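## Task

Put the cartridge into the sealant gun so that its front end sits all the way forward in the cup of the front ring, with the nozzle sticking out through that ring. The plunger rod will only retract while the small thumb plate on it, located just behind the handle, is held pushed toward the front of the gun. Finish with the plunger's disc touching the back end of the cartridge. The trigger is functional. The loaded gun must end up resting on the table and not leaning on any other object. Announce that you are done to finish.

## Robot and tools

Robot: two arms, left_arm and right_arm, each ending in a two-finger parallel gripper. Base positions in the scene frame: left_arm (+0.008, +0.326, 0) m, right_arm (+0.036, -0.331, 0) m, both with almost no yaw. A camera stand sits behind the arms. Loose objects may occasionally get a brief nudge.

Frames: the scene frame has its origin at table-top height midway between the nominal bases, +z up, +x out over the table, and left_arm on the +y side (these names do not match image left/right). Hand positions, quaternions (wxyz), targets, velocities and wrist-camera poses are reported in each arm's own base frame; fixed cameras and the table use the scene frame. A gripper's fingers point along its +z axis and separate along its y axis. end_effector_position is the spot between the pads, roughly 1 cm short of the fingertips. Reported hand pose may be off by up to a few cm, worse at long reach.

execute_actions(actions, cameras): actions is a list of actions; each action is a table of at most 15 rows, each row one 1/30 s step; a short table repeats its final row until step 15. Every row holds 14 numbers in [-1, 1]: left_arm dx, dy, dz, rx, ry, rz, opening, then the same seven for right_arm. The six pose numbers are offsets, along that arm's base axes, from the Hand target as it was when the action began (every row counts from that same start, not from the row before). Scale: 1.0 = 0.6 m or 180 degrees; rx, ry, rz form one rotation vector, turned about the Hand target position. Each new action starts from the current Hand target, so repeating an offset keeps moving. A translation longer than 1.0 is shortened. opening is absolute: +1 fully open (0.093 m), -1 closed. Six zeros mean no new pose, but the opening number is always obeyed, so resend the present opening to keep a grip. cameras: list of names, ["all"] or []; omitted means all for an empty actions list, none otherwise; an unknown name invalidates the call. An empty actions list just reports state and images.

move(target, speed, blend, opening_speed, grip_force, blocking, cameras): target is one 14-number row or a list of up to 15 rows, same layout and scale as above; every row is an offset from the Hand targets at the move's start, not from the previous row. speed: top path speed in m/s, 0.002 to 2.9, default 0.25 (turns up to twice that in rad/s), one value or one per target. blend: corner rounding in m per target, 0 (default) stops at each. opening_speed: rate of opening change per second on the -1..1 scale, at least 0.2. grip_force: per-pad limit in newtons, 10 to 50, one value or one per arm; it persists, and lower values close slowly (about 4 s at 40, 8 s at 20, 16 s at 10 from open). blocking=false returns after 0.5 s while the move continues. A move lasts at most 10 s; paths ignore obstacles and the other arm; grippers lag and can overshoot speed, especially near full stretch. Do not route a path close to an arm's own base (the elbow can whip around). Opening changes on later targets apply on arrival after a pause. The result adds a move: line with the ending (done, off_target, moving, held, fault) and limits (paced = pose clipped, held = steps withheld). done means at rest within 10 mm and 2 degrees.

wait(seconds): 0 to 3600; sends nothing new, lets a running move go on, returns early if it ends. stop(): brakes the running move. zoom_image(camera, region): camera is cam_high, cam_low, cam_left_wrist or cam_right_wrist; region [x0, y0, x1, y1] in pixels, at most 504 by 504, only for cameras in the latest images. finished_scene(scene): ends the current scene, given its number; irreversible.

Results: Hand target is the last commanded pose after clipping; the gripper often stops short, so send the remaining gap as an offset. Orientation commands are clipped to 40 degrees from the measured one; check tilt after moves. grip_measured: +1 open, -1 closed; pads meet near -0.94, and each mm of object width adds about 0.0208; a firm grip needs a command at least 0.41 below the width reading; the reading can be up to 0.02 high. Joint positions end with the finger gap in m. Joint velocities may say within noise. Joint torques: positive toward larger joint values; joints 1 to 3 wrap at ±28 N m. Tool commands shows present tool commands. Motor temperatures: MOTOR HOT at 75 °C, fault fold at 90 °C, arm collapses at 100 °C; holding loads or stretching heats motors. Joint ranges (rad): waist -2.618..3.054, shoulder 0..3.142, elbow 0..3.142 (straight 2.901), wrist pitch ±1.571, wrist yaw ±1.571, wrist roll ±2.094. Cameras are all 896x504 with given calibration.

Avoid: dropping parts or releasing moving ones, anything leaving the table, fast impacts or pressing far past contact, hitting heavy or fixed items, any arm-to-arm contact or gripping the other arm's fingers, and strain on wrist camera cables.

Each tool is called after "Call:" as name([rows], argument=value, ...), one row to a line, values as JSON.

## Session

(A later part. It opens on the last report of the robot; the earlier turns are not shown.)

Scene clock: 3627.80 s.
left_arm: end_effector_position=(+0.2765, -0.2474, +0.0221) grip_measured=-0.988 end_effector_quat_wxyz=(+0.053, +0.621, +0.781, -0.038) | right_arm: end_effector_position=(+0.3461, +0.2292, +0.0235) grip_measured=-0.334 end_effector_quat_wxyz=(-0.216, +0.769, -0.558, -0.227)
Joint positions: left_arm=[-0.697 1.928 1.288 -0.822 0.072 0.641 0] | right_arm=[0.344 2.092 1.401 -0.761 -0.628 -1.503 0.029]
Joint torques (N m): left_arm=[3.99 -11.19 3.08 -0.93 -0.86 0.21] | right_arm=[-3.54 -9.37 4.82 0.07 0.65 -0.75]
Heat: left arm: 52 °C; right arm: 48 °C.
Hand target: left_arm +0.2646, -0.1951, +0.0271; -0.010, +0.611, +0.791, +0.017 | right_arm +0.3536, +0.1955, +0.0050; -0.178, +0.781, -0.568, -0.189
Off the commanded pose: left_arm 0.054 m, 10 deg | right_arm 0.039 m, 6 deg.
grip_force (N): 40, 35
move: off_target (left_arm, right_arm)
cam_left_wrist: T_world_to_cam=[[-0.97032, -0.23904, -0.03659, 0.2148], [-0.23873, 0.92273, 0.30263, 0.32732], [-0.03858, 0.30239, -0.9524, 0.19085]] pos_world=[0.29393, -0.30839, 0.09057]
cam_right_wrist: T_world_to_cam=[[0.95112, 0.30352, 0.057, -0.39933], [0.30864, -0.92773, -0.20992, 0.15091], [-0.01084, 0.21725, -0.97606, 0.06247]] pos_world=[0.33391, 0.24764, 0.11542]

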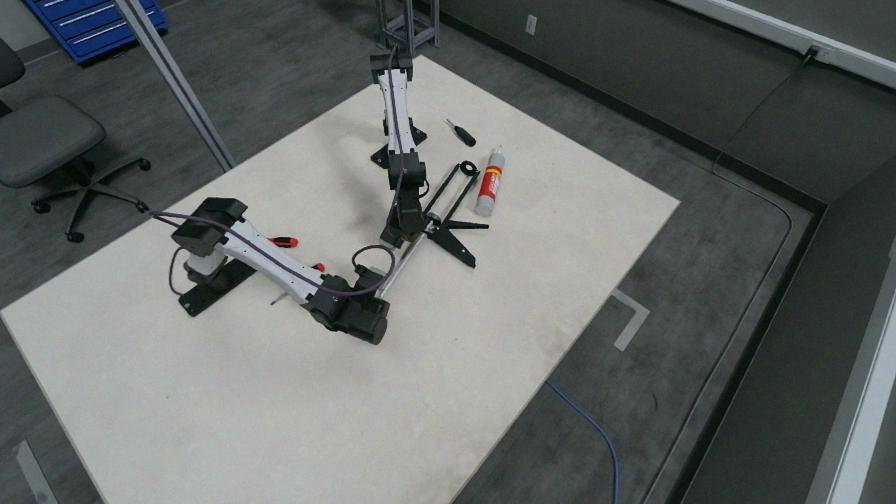

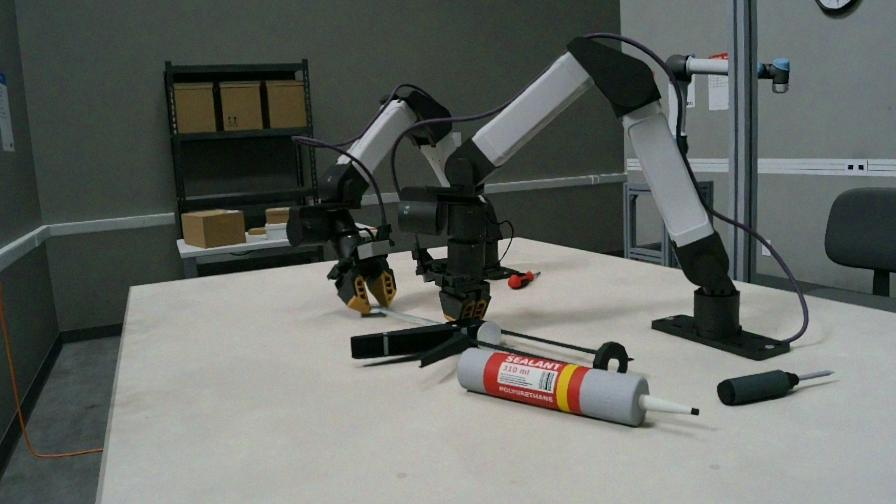

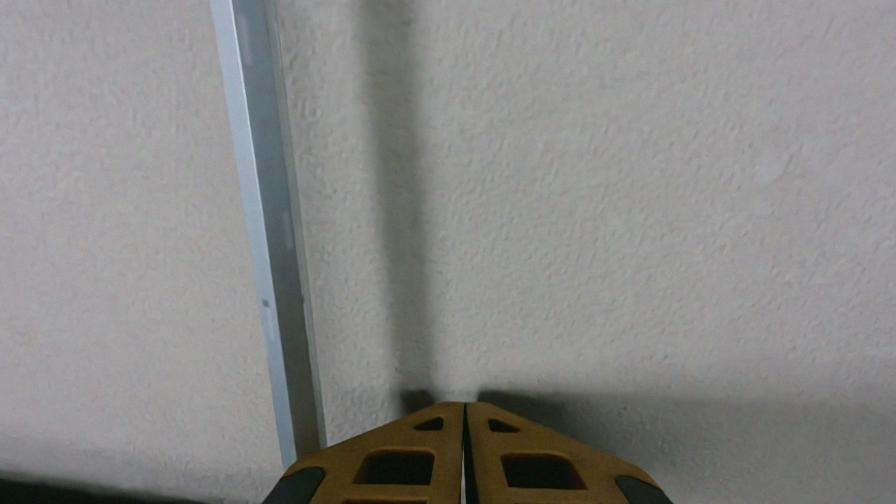

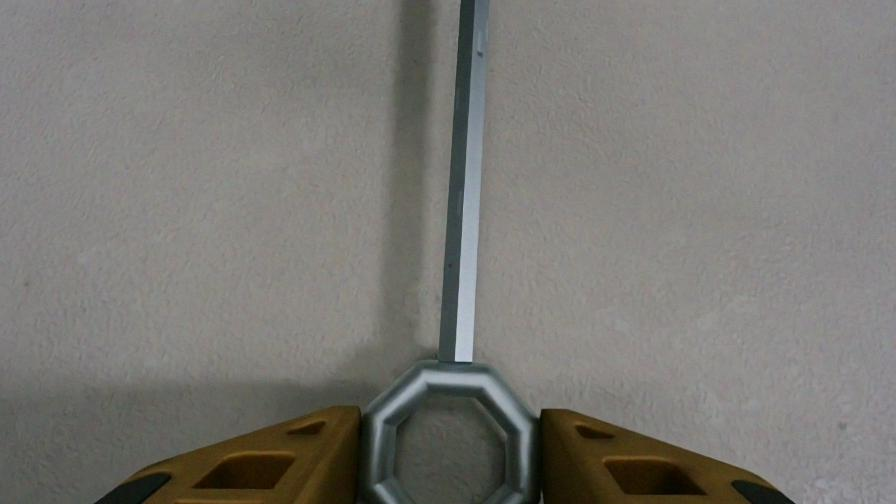

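Call:
move([
  [0.0240,-0.0900,0.0,0,0,0,-1,-0.0173,0.065,0,0,0,0,-0.6],
  [0.0240,-0.1100,0.2,0,0,0,-1,-0.0173,0.065,0,0,0,0,-0.6],
  [0.0810,-0.1293,0.2383,0,0,0,0.25,-0.0173,0.065,0,0,0,0,-0.6],
], speed=0.1, cameras=["cam_high","cam_low","cam_left_wrist"])

Call:
zoom_image(camera="cam_left_wrist", region=[380, 240, 620, 480])

Scene clock: 3662.27 s.
left_arm: end_effector_position=(+0.3090, -0.2725, +0.1733) grip_measured=+0.248 end_effector_quat_wxyz=(+0.035, +0.608, +0.793, +0.010) | right_arm: end_effector_position=(+0.3448, +0.2282, +0.0154) grip_measured=-0.334 end_effector_quat_wxyz=(-0.186, +0.774, -0.573, -0.198)
Joint positions: left_arm=[-0.733 2.105 2.164 -1.561 -0.025 0.575 0.057] | right_arm=[0.374 2.092 1.401 -0.761 -0.539 -1.46 0.029]
Joint torques (N m): left_arm=[0.54 -7.6 7.36 0.44 -0.06 0.13] | right_arm=[2.44 -9.17 4.71 0.79 -0.2 -0.03]
Motor temperatures (°C): left_arm=[27 55 38 26 25 26 24] | right_arm=[26 49 35 28 23 26 29]
Heat: left arm: 55 °C; right arm: 49 °C.
Hand target: left_arm +0.3132, -0.2726, +0.1701; -0.010, +0.611, +0.791, +0.017 | right_arm +0.3432, +0.2345, +0.0050; -0.178, +0.781, -0.568, -0.189
Off the commanded pose: left_arm 0.005 m, 5 deg | right_arm 0.012 m, 2 deg.
joint sent to its limit (left arm) — joint 4 (wrist pitch), lower limit. The joint targets are off in orientation, not in position.
grip_force (N): 40, 35
move: off_target (left_arm, right_arm); target 3's new opening was sent with left_arm's hand 0.005 m and 5 deg from that target
cam_left_wrist: T_world_to_cam=[[-0.95861, -0.27058, -0.08865, 0.24269], [-0.2836, 0.8796, 0.38193, 0.30084], [-0.02537, 0.39126, -0.91993, 0.35826]] pos_world=[0.32706, -0.33913, 0.23619]

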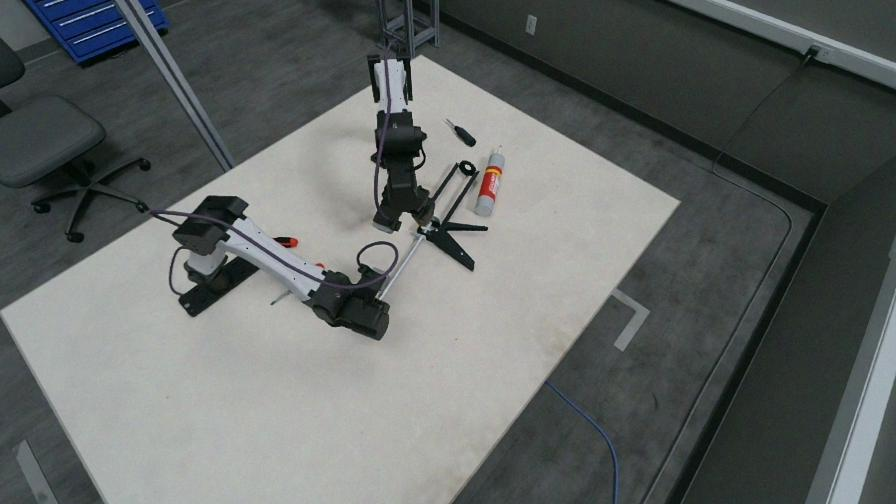

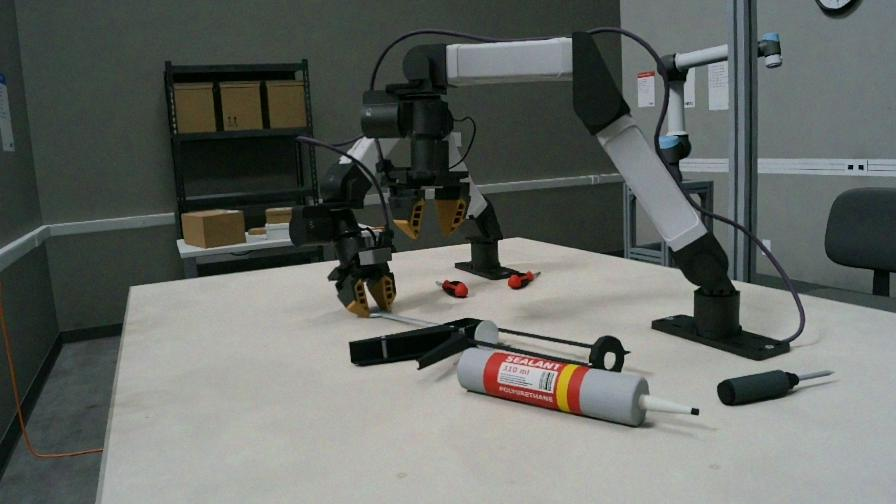

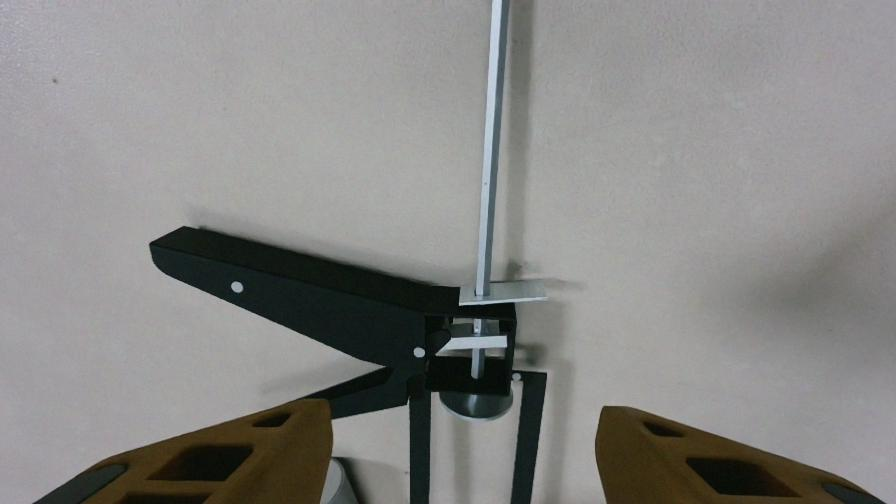

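Scaled by 2.100 from the camera's image (finer frame: 1280x720).

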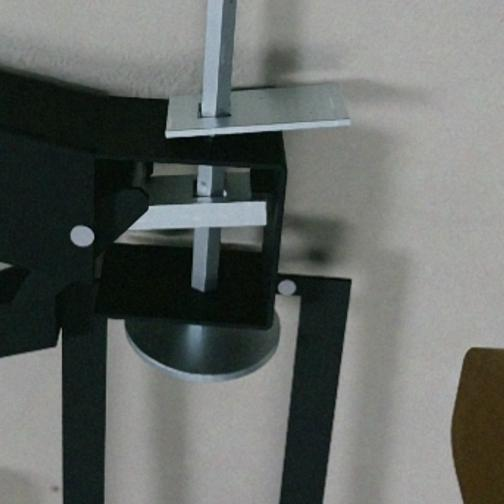

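Call:
move([
  [-0.15,0.54,0.02,0,0,0,-0.2,0,0,0,0,0,0,-0.6],
], speed=0.2, cameras=["cam_high","cam_low","cam_left_wrist"])

Scene clock: 3692.17 s.
left_arm: end_effector_position=(+0.2285, +0.0525, +0.1773) grip_measured=-0.198 end_effector_quat_wxyz=(-0.016, +0.607, +0.794, +0.017) | right_arm: end_effector_position=(+0.3448, +0.2282, +0.0154) grip_measured=-0.334 end_effector_quat_wxyz=(-0.186, +0.774, -0.573, -0.198)
Joint positions: left_arm=[0.193 1.439 1.375 -1.504 -0.046 1.498 0.036] | right_arm=[0.374 2.092 1.401 -0.761 -0.539 -1.46 0.029]
Joint torques (N m): left_arm=[0.69 -6.16 5.39 0.17 0.08 0.17] | right_arm=[2.39 -9.2 4.62 0.79 -0.16 -0.03]
Heat: left arm: 53 °C; right arm: 50 °C.
Hand target: left_arm +0.2232, +0.0513, +0.1821; -0.010, +0.611, +0.791, +0.017 | right_arm +0.3432, +0.2345, +0.0050; -0.178, +0.781, -0.568, -0.189
Off the commanded pose: left_arm 0.007 m, 1 deg | right_arm 0.012 m, 2 deg.
grip_force (N): 40, 35
move: done
cam_left_wrist: T_world_to_cam=[[-0.96235, -0.26919, -0.03777, 0.24559], [-0.25539, 0.84782, 0.46473, -0.0288], [-0.09308, 0.45687, -0.88465, 0.23856]] pos_world=[0.25119, -0.01846, 0.2337]

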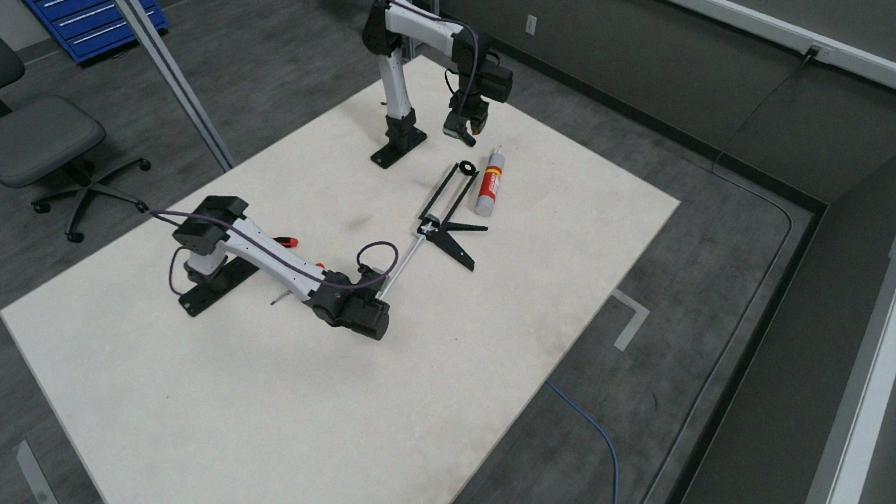

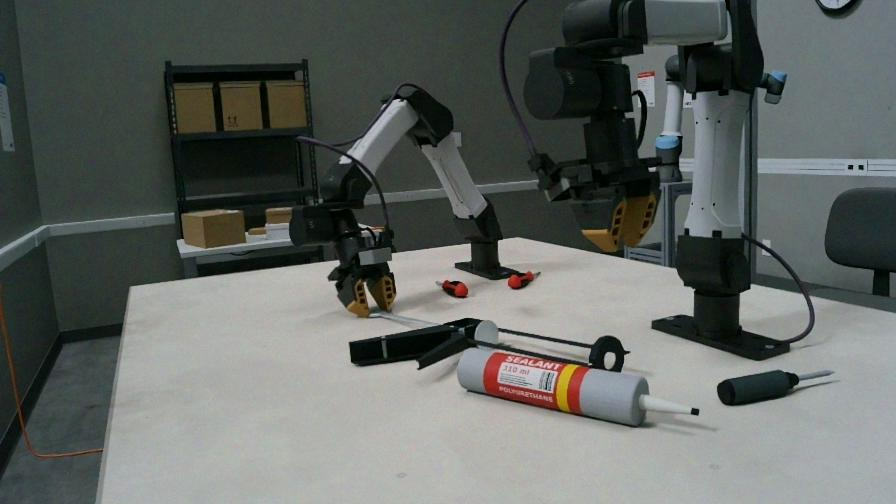

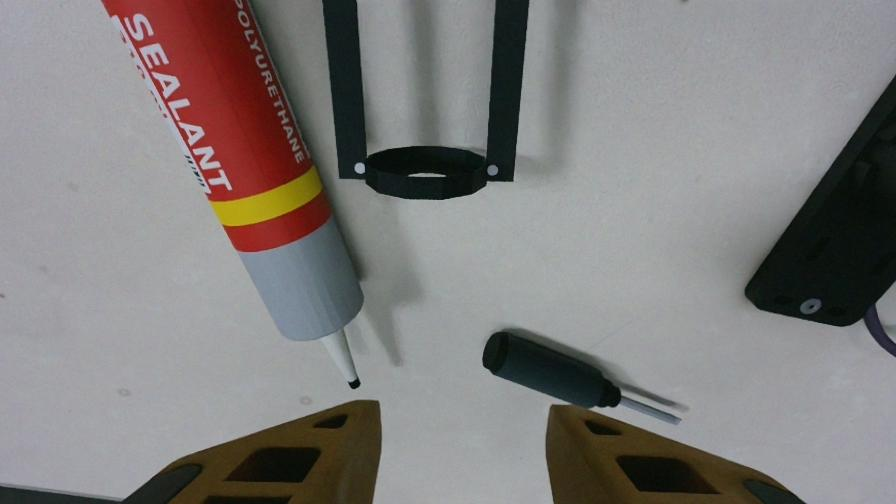

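Call:
move([
  [0.006,0.0512,-0.1,0,0,0,-1,0,0,0,0,0,0,-0.6],
  [0.006,0.0512,-0.25,0,0,0,-1,0,0,0,0,0,0,-0.6],
], speed=0.15, cameras=["cam_high","cam_low","cam_left_wrist"])

Scene clock: 3726.60 s.
left_arm: end_effector_position=(+0.2254, +0.0820, +0.0368) grip_measured=-0.988 end_effector_quat_wxyz=(-0.013, +0.607, +0.794, +0.021) | right_arm: end_effector_position=(+0.3448, +0.2282, +0.0154) grip_measured=-0.334 end_effector_quat_wxyz=(-0.186, +0.774, -0.573, -0.198)
Joint positions: left_arm=[0.317 1.504 0.865 -0.911 -0.046 1.622 0] | right_arm=[0.374 2.092 1.401 -0.761 -0.539 -1.46 0.029]
Joint torques (N m): left_arm=[0.81 -3.34 4.72 0.55 0.05 0.17] | right_arm=[2.56 -9.26 4.64 0.78 -0.21 0.01]
Motor temperatures (°C): left_arm=[26 48 40 26 24 26 24] | right_arm=[25 50 35 28 23 25 29]
Heat: left arm: 48 °C; right arm: 50 °C.
Hand target: left_arm +0.2268, +0.0821, +0.0320; -0.010, +0.611, +0.791, +0.017 | right_arm +0.3432, +0.2345, +0.0050; -0.178, +0.781, -0.568, -0.189
Off the commanded pose: left_arm 0.005 m, 1 deg | right_arm 0.012 m, 2 deg.
grip_force (N): 40, 35
move: done
cam_left_wrist: T_world_to_cam=[[-0.96205, -0.26839, -0.04928, 0.24552], [-0.25989, 0.84613, 0.46532, 0.01184], [-0.08319, 0.46047, -0.88377, 0.0978]] pos_world=[0.24741, 0.01085, 0.09302]

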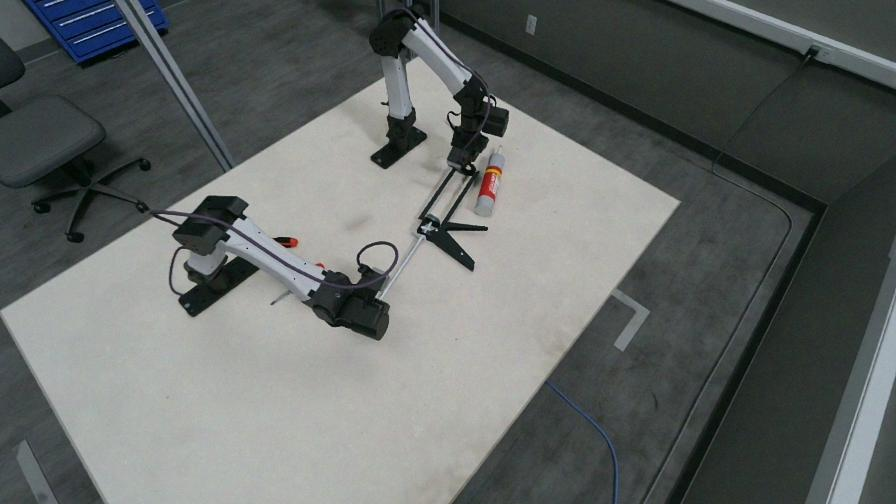

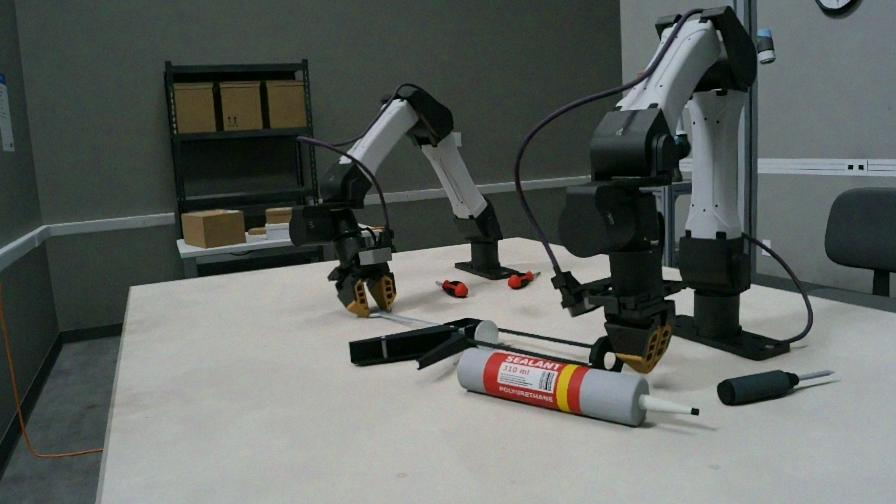

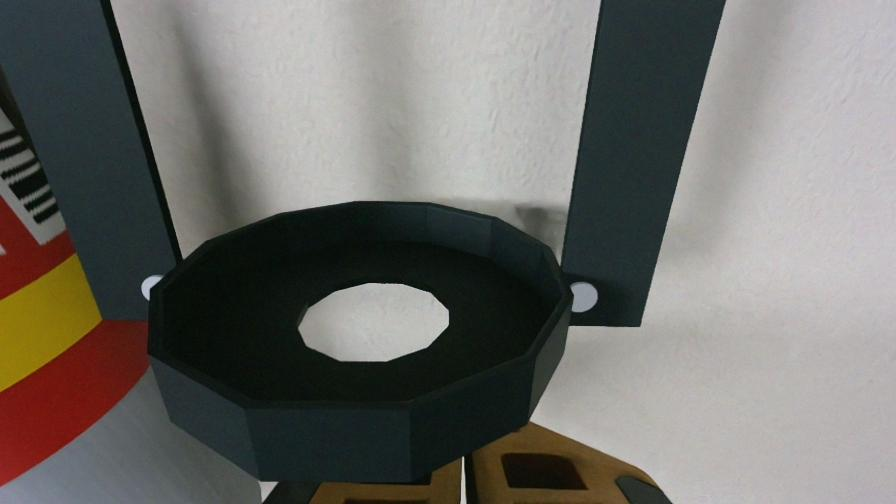

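Call:
move([
  [0.0096,-0.0388,0,0,0,0,-1,0,0,0,0,0,0,-0.6],
  [0.0176,-0.0711,0,0,0,0,-1,-0.0087,0.0323,0,0,0,0,-0.6],
], speed=0.05, cameras=["cam_high","cam_low","cam_left_wrist"])

Scene clock: 3751.17 s.
left_arm: end_effector_position=(+0.2308, +0.0715, +0.0392) grip_measured=-0.988 end_effector_quat_wxyz=(-0.057, +0.595, +0.799, +0.067) | right_arm: end_effector_position=(+0.3449, +0.2294, +0.0151) grip_measured=-0.335 end_effector_quat_wxyz=(-0.172, +0.773, -0.585, -0.177)
Joint positions: left_arm=[0.179 1.504 0.865 -0.911 -0.175 1.461 0] | right_arm=[0.397 2.083 1.403 -0.76 -0.483 -1.416 0.029]
Joint torques (N m): left_arm=[-3.38 -3.44 5.2 0.39 1.09 0.02] | right_arm=[4.7 -8.42 4.57 1.08 -0.77 0.13]
Heat: left arm: 46 °C; right arm: 50 °C.
Hand target: left_arm +0.2374, +0.0393, +0.0320; -0.010, +0.611, +0.791, +0.017 | right_arm +0.3380, +0.2538, +0.0049; -0.178, +0.781, -0.568, -0.189
Off the commanded pose: left_arm 0.034 m, 8 deg | right_arm 0.027 m, 3 deg.
grip_force (N): 40, 35
move: off_target (left_arm, right_arm)
cam_left_wrist: T_world_to_cam=[[-0.95561, -0.28569, -0.07199, 0.24873], [-0.27432, 0.77367, 0.57112, 0.02531], [-0.10747, 0.56552, -0.8177, 0.10069]] pos_world=[0.25545, -0.00547, 0.08578]

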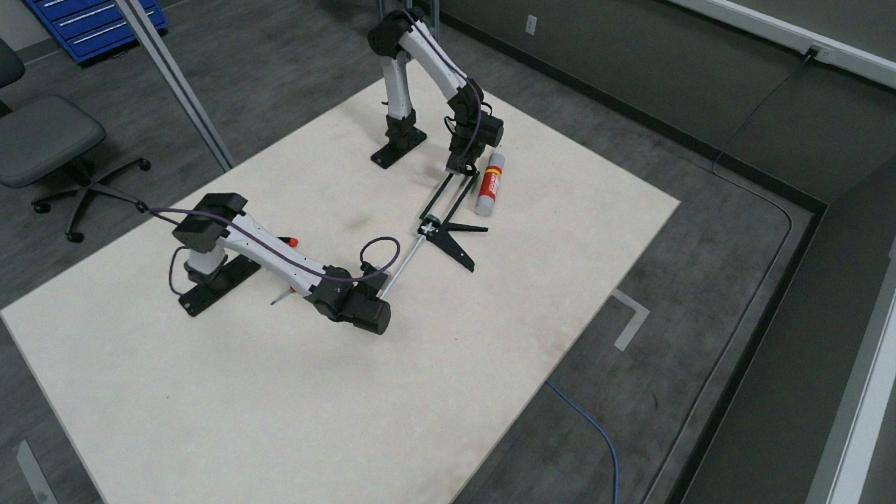

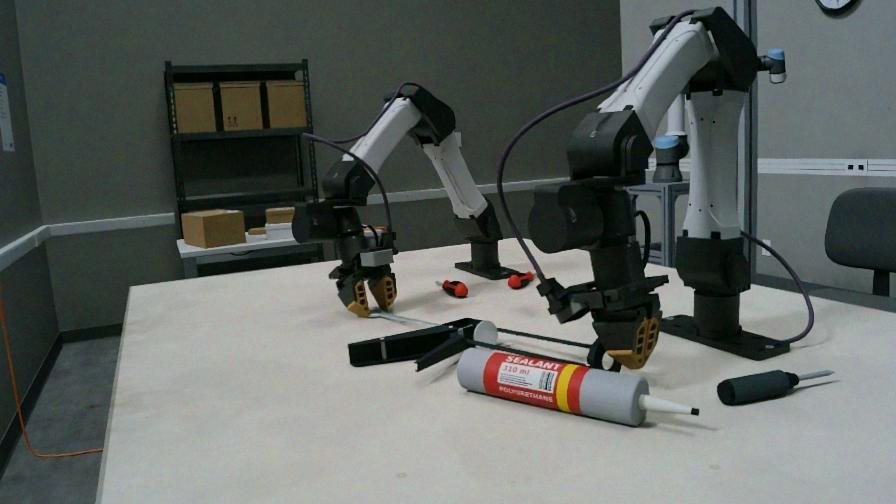

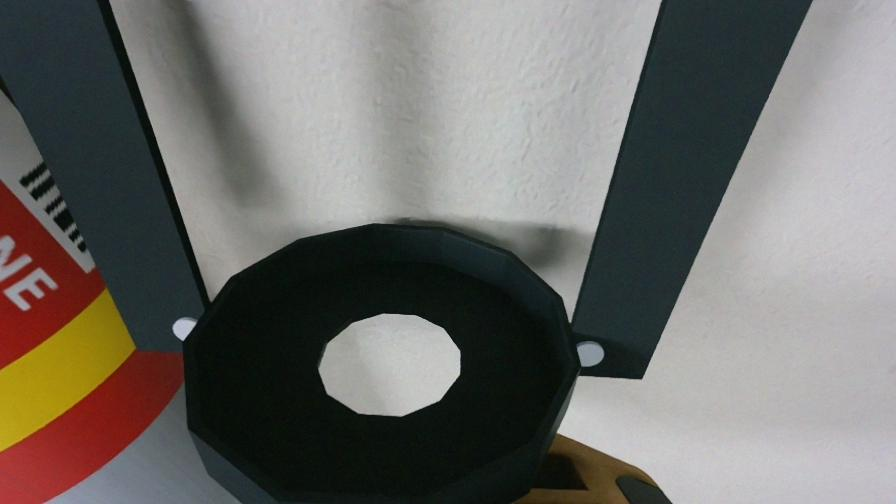

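Call:
move([
  [0.006,-0.0242,0,0,0,0,-1,-0.0087,0.0323,0,0,0,0,-0.6],
  [0.012,-0.0485,0,0,0,0,-1,-0.0152,0.0565,0,0,0,0,-0.6],
], speed=0.05, cameras=["cam_high","cam_low","cam_left_wrist"])

Scene clock: 3759.37 s.
left_arm: end_effector_position=(+0.2245, +0.0710, +0.0430) grip_measured=-0.988 end_effector_quat_wxyz=(-0.109, +0.581, +0.800, +0.106) | right_arm: end_effector_position=(+0.3446, +0.2320, +0.0159) grip_measured=-0.336 end_effector_quat_wxyz=(-0.138, +0.778, -0.600, -0.128)
Joint positions: left_arm=[0.091 1.51 0.865 -0.95 -0.304 1.343 0] | right_arm=[0.452 2.072 1.427 -0.785 -0.353 -1.35 0.029]
Joint torques (N m): left_arm=[-5.97 -3.49 6.91 0.43 2.03 0.08] | right_arm=[7.02 -6.98 4.71 1.49 -2 0.3]
Heat: left arm: 45 °C; right arm: 51 °C.
Hand target: left_arm +0.2446, +0.0102, +0.0320; -0.010, +0.611, +0.791, +0.017 | right_arm +0.3288, +0.2877, +0.0050; -0.178, +0.781, -0.568, -0.189
Off the commanded pose: left_arm 0.065 m, 16 deg | right_arm 0.059 m, 9 deg.
grip_force (N): 40, 35
move: off_target (left_arm, right_arm)
cam_left_wrist: T_world_to_cam=[[-0.95054, -0.3013, -0.07538, 0.24292], [-0.27162, 0.68875, 0.6722, 0.02291], [-0.15062, 0.65943, -0.73653, 0.10299]] pos_world=[0.25264, -0.0105, 0.07876]

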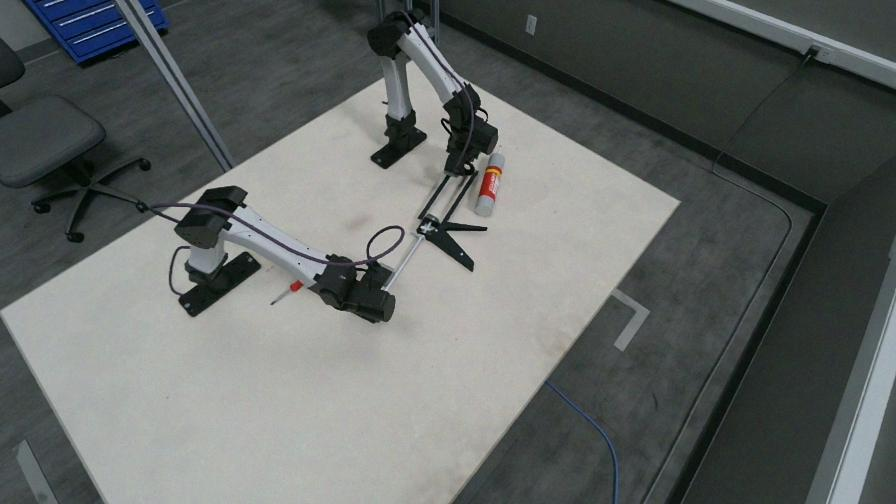

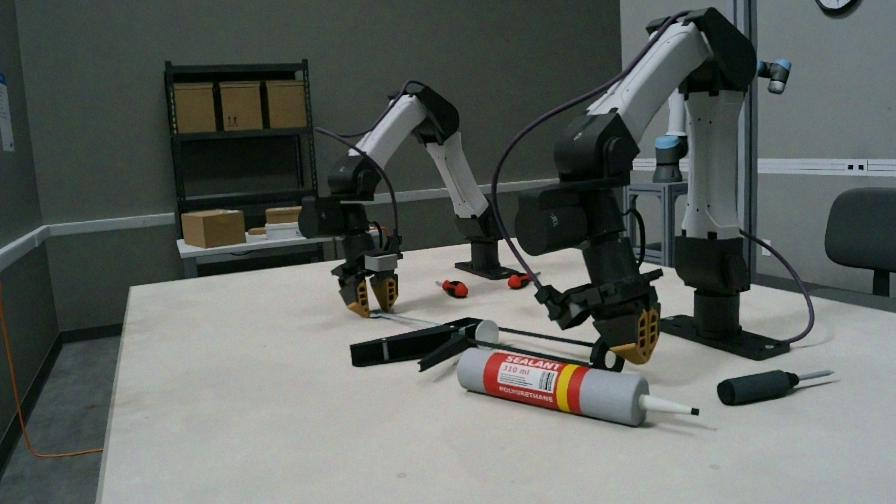

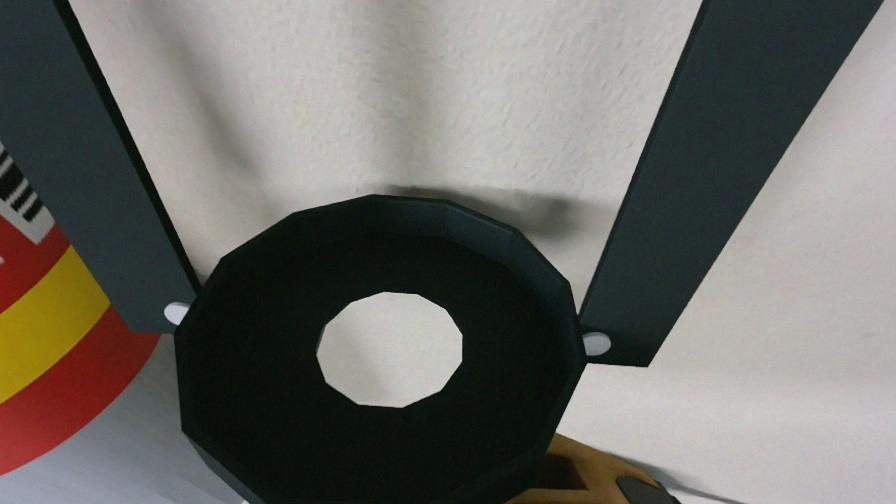

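Call:
move([
  [-0.05,0.13,0,0,0,0,-1,0.020,-0.072,0,0,0,0,-0.6],
  [-0.05,0.13,0.23,0,0,0,-1,0.020,-0.072,0,0,0,0,-0.6],
], speed=0.1, cameras=["cam_high","cam_low","cam_left_wrist"])

Scene clock: 3802.07 s.
left_arm: end_effector_position=(+0.2131, +0.0884, +0.1607) grip_measured=-0.988 end_effector_quat_wxyz=(-0.022, +0.608, +0.794, +0.010) | right_arm: end_effector_position=(+0.3451, +0.2304, +0.0167) grip_measured=-0.336 end_effector_quat_wxyz=(-0.161, +0.776, -0.589, -0.160)
Joint positions: left_arm=[0.359 1.424 1.296 -1.449 -0.047 1.665 0] | right_arm=[0.415 2.076 1.413 -0.771 -0.439 -1.397 0.029]
Joint torques (N m): left_arm=[0.76 -5.14 7.35 0.11 0.08 0.18] | right_arm=[1.14 -7.73 3.9 1.06 -1.26 -0.35]
Motor temperatures (°C): left_arm=[28 43 41 26 31 26 24] | right_arm=[28 49 35 30 27 26 29]
Heat: left arm: 43 °C; right arm: 49 °C.
Hand target: left_arm +0.2146, +0.0882, +0.1700; -0.010, +0.611, +0.791, +0.017 | right_arm +0.3408, +0.2445, +0.0049; -0.178, +0.781, -0.568, -0.189
Off the commanded pose: left_arm 0.009 m, 2 deg | right_arm 0.019 m, 5 deg.
grip_force (N): 40, 35
move: off_target (right_arm)
cam_left_wrist: T_world_to_cam=[[-0.9631, -0.26835, -0.02085, 0.23711], [-0.24686, 0.84981, 0.46571, -0.05768], [-0.10726, 0.45367, -0.88469, 0.20921]] pos_world=[0.23656, 0.01773, 0.21688]

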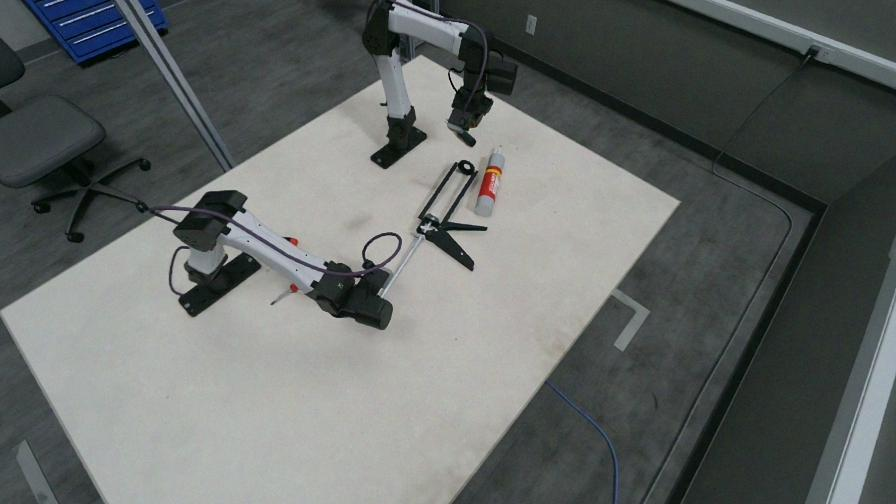

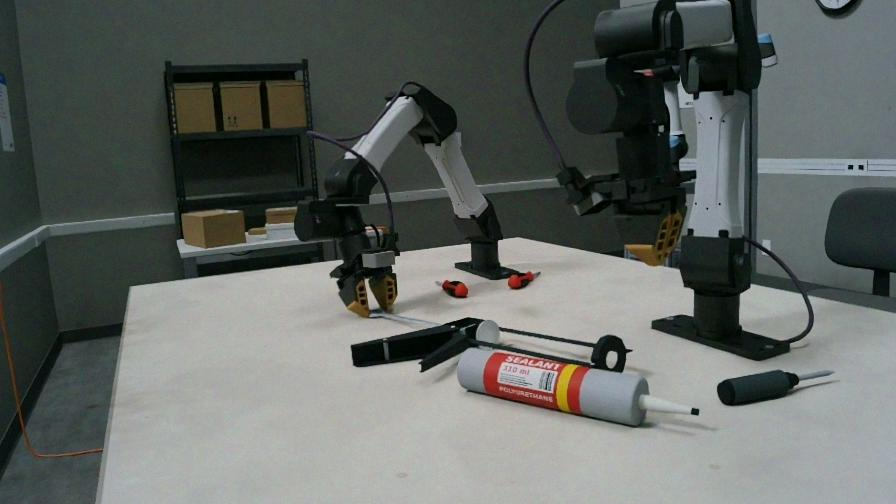

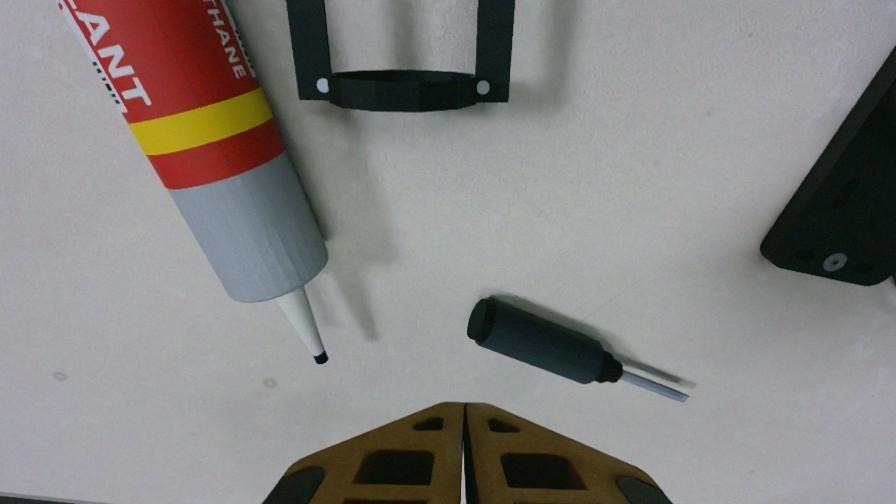

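Call:
move([
  [0.057,-0.6013,-0.0667,0,0,0,0.25,0,0,0,0,0,0,-0.6],
  [0.057,-0.6013,-0.232,0,0,0,0.25,0,0,0,0,0,0,-0.6],
], speed=0.2, cameras=["cam_high","cam_left_wrist"])

Scene clock: 3830.33 s.
left_arm: end_effector_position=(+0.2471, -0.2699, +0.0383) grip_measured=+0.248 end_effector_quat_wxyz=(-0.010, +0.616, +0.787, +0.018) | right_arm: end_effector_position=(+0.3451, +0.2304, +0.0167) grip_measured=-0.336 end_effector_quat_wxyz=(-0.161, +0.776, -0.589, -0.160)
Joint positions: left_arm=[-0.844 2.002 1.469 -1.063 -0.031 0.483 0.057] | right_arm=[0.415 2.076 1.413 -0.771 -0.439 -1.397 0.029]
Joint torques (N m): left_arm=[0.18 -7.1 5.11 0.51 -0.03 -0.06] | right_arm=[1.26 -7.8 3.93 1.02 -1.27 -0.38]
Heat: left arm: 43 °C; right arm: 46 °C.
Hand target: left_arm +0.2488, -0.2725, +0.0308; -0.010, +0.611, +0.791, +0.017 | right_arm +0.3408, +0.2445, +0.0049; -0.178, +0.781, -0.568, -0.189
Off the commanded pose: left_arm 0.008 m, 1 deg | right_arm 0.019 m, 5 deg.
grip_force (N): 40, 35
move: done
cam_left_wrist: T_world_to_cam=[[-0.96775, -0.24745, -0.04722, 0.17897], [-0.24126, 0.85642, 0.45645, 0.31293], [-0.07251, 0.45312, -0.8885, 0.25863]] pos_world=[0.26744, -0.3409, 0.09541]

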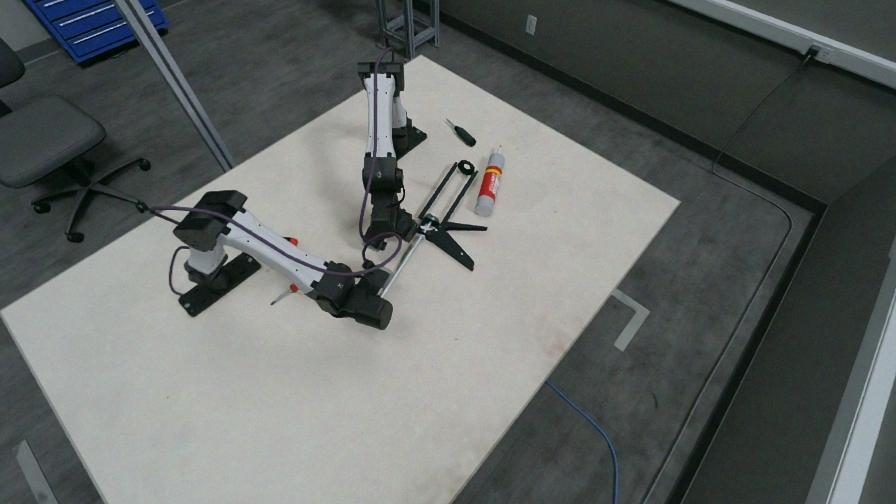

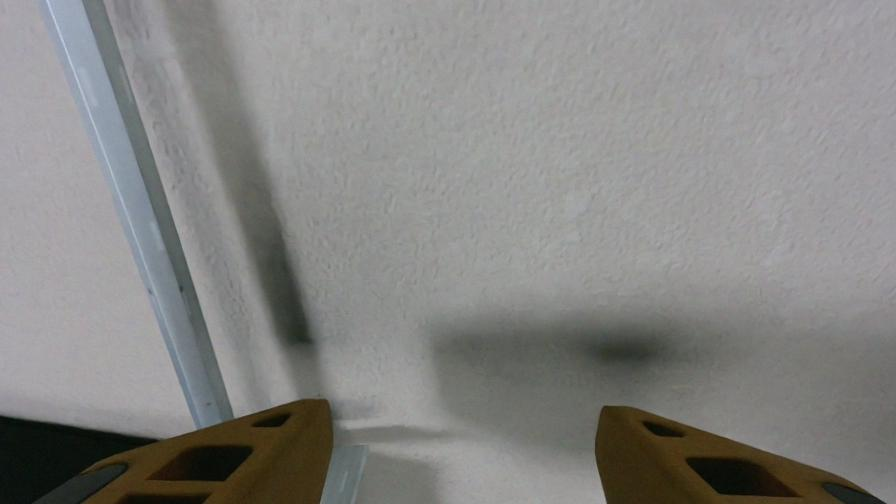

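Call:
move(target=[-0.008,0.0323,-0.008,0,0,0,0.25,0,0,0,0,0,0,-0.6], speed=0.05, cameras=["cam_left_wrist"])

Scene clock: 3836.70 s.
left_arm: end_effector_position=(+0.2429, -0.2595, +0.0175) grip_measured=+0.248 end_effector_quat_wxyz=(-0.016, +0.613, +0.790, +0.017) | right_arm: end_effector_position=(+0.3451, +0.2308, +0.0168) grip_measured=-0.336 end_effector_quat_wxyz=(-0.162, +0.776, -0.588, -0.161)
Joint positions: left_arm=[-0.832 2.002 1.382 -0.988 -0.028 0.488 0.057] | right_arm=[0.415 2.076 1.413 -0.769 -0.441 -1.398 0.029]
Joint torques (N m): left_arm=[1.46 -11.36 3.93 0.19 -0.06 0.1] | right_arm=[1.2 -7.77 3.95 1.04 -1.22 -0.37]
Heat: left arm: 44 °C; right arm: 46 °C.
Hand target: left_arm +0.2440, -0.2531, +0.0261; -0.010, +0.611, +0.791, +0.017 | right_arm +0.3409, +0.2445, +0.0049; -0.178, +0.781, -0.568, -0.189
Off the commanded pose: left_arm 0.011 m, 1 deg | right_arm 0.019 m, 4 deg.
grip_force (N): 40, 35
move: off_target (left_arm)
cam_left_wrist: T_world_to_cam=[[-0.9664, -0.25422, -0.03797, 0.17424], [-0.24222, 0.85126, 0.4655, 0.31127], [-0.08602, 0.45905, -0.88423, 0.23985]] pos_world=[0.26441, -0.33077, 0.0738]

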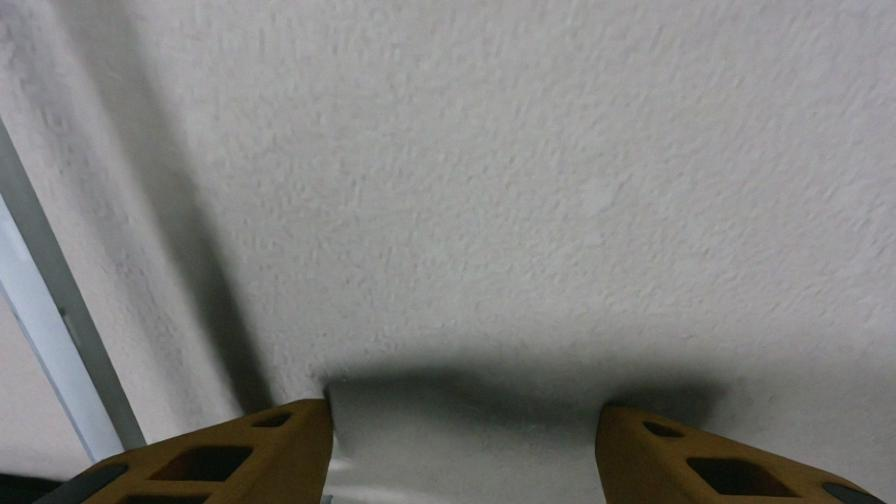

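Call:
move(target=[0,0,0.03,0,0,0,0.25,0,0,0,0,0,0,-0.6], speed=0.05, cameras=["cam_left_wrist"])

Scene clock: 3841.17 s.
left_arm: end_effector_position=(+0.2425, -0.2579, +0.0236) grip_measured=+0.248 end_effector_quat_wxyz=(-0.017, +0.612, +0.790, +0.016) | right_arm: end_effector_position=(+0.3451, +0.2308, +0.0168) grip_measured=-0.336 end_effector_quat_wxyz=(-0.162, +0.776, -0.588, -0.161)
Joint positions: left_arm=[-0.828 1.989 1.388 -1.008 -0.026 0.49 0.057] | right_arm=[0.415 2.076 1.413 -0.769 -0.441 -1.398 0.029]
Joint torques (N m): left_arm=[1.09 -11.88 6.57 -0.29 -0.09 0.11] | right_arm=[1.17 -7.8 3.89 1.04 -1.2 -0.33]
Heat: left arm: 46 °C; right arm: 46 °C.
Hand target: left_arm +0.2441, -0.2531, +0.0440; -0.010, +0.611, +0.791, +0.017 | right_arm +0.3409, +0.2445, +0.0049; -0.178, +0.781, -0.568, -0.189
Off the commanded pose: left_arm 0.021 m, 1 deg | right_arm 0.019 m, 4 deg.
grip_force (N): 40, 35
move: off_target (left_arm)
cam_left_wrist: T_world_to_cam=[[-0.96587, -0.25654, -0.0359, 0.17373], [-0.2434, 0.8514, 0.46461, 0.30739], [-0.08863, 0.45749, -0.88479, 0.24467]] pos_world=[0.2643, -0.32908, 0.0799]

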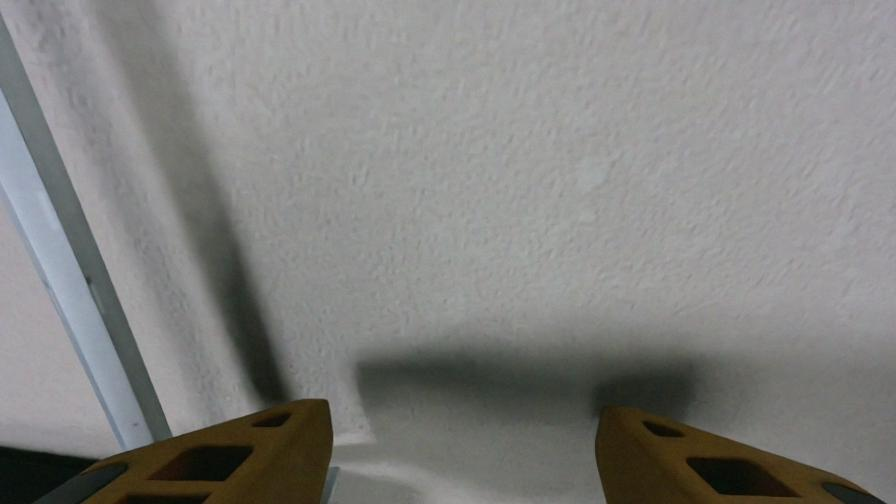

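Call:
move([
  [0,0,0,0,0,0,0.25,0.007,-0.0228,0.02,0,0,0,0.0],
  [0,0,0,0,0,0,0.25,0.007,-0.0228,0.2417,0,0,0,0.0],
  [0,0,0,0,0,0,0.25,-0.01,0.02,0.2685,0.249,0.06,-0.061,0.0],
], speed=0.12, cameras=["all"])

Scene clock: 3884.07 s.
left_arm: end_effector_position=(+0.2390, -0.2524, +0.0239) grip_measured=+0.248 end_effector_quat_wxyz=(-0.030, +0.611, +0.791, +0.018) | right_arm: end_effector_position=(+0.3358, +0.2577, +0.1489) grip_measured=-0.002 end_effector_quat_wxyz=(-0.404, +0.572, -0.555, -0.449)
Joint positions: left_arm=[-0.825 1.989 1.388 -1.034 -0.026 0.49 0.057] | right_arm=[0.27 1.844 1.139 -0.244 -1.232 -0.882 0.045]
Joint torques (N m): left_arm=[0.83 -11.9 6.56 -0.07 -0.08 0.1] | right_arm=[0.06 -12.63 5.07 1.46 -0.87 -0.1]
Motor temperatures (°C): left_arm=[27 52 40 26 26 26 24] | right_arm=[25 51 33 30 26 25 29]
Heat: left arm: 52 °C; right arm: 51 °C.
Hand target: left_arm +0.2440, -0.2531, +0.0440; -0.010, +0.611, +0.791, +0.017 | right_arm +0.3349, +0.2565, +0.1660; -0.426, +0.577, -0.537, -0.444
Off the commanded pose: left_arm 0.021 m, 2 deg | right_arm 0.017 m, 3 deg.
grip_force (N): 40, 35
move: off_target (right_arm)
cam_left_wrist: T_world_to_cam=[[-0.9656, -0.25895, -0.02369, 0.17075], [-0.23757, 0.84148, 0.48526, 0.29735], [-0.10572, 0.4742, -0.87405, 0.25017]] pos_world=[0.26196, -0.32463, 0.07841]
cam_right_wrist: T_world_to_cam=[[0.99549, 0.08494, -0.04229, -0.34916], [0.02187, -0.63905, -0.76885, 0.312], [-0.09233, 0.76446, -0.63802, 0.01447]] pos_world=[0.3421, 0.21798, 0.23436]

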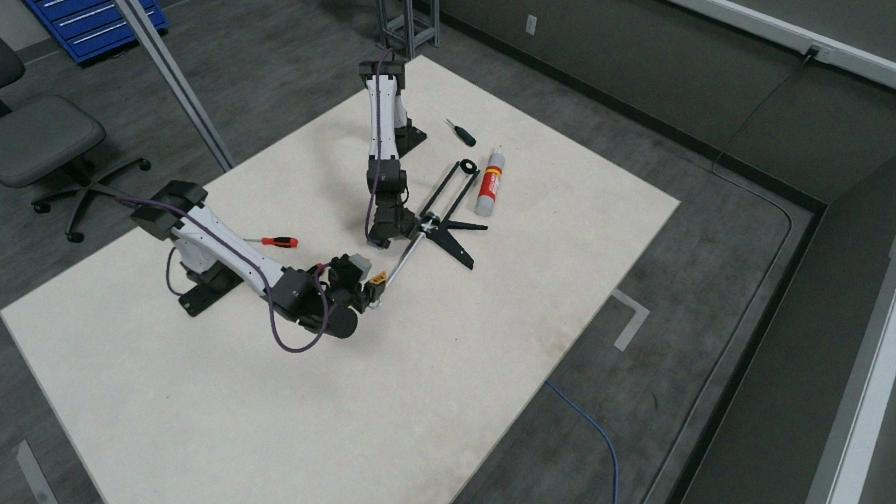

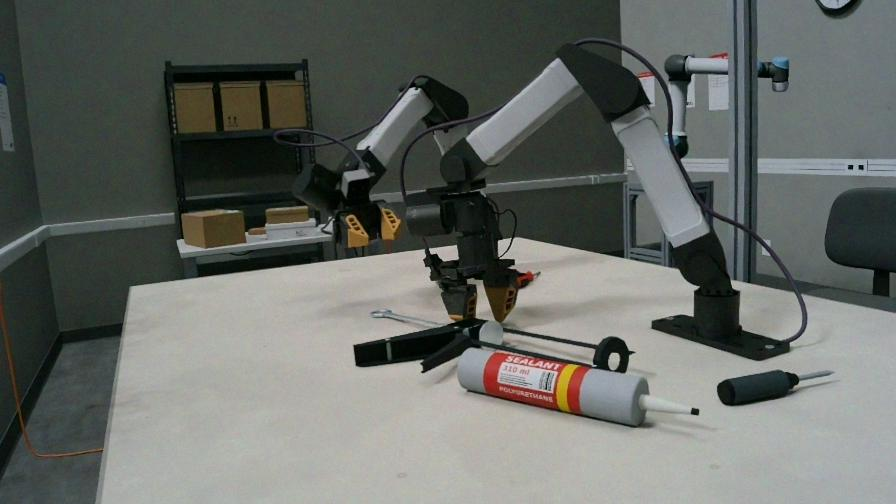

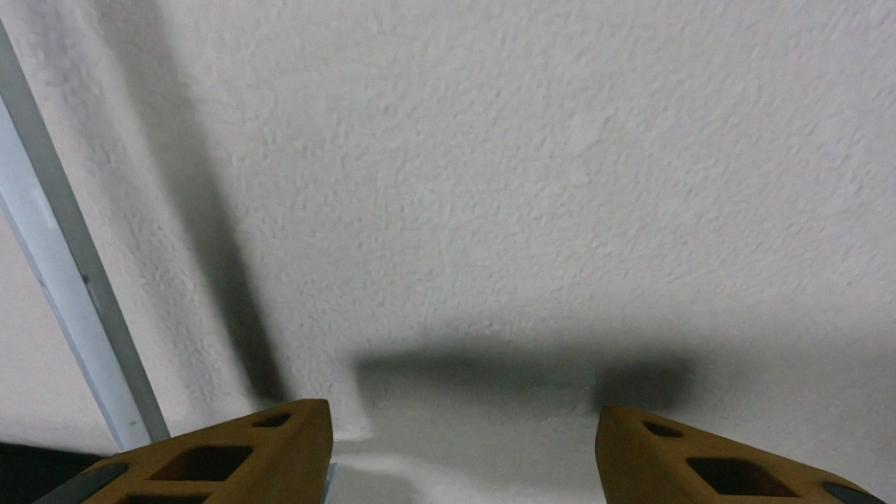

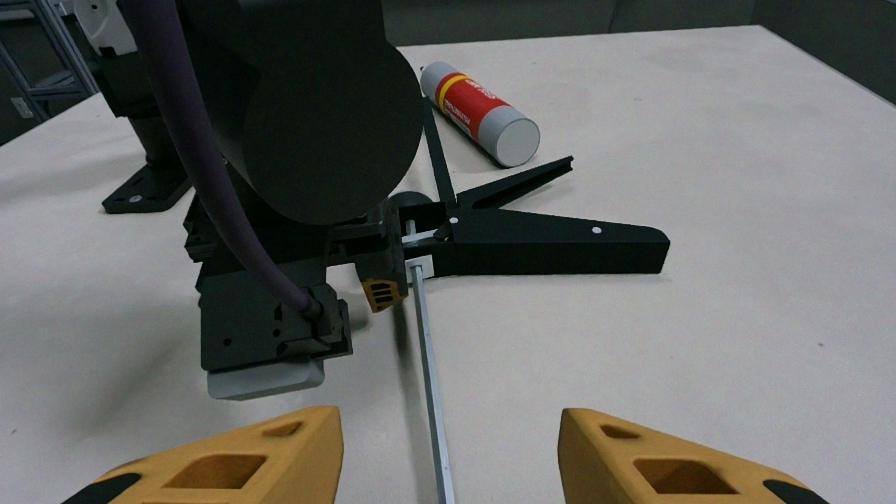

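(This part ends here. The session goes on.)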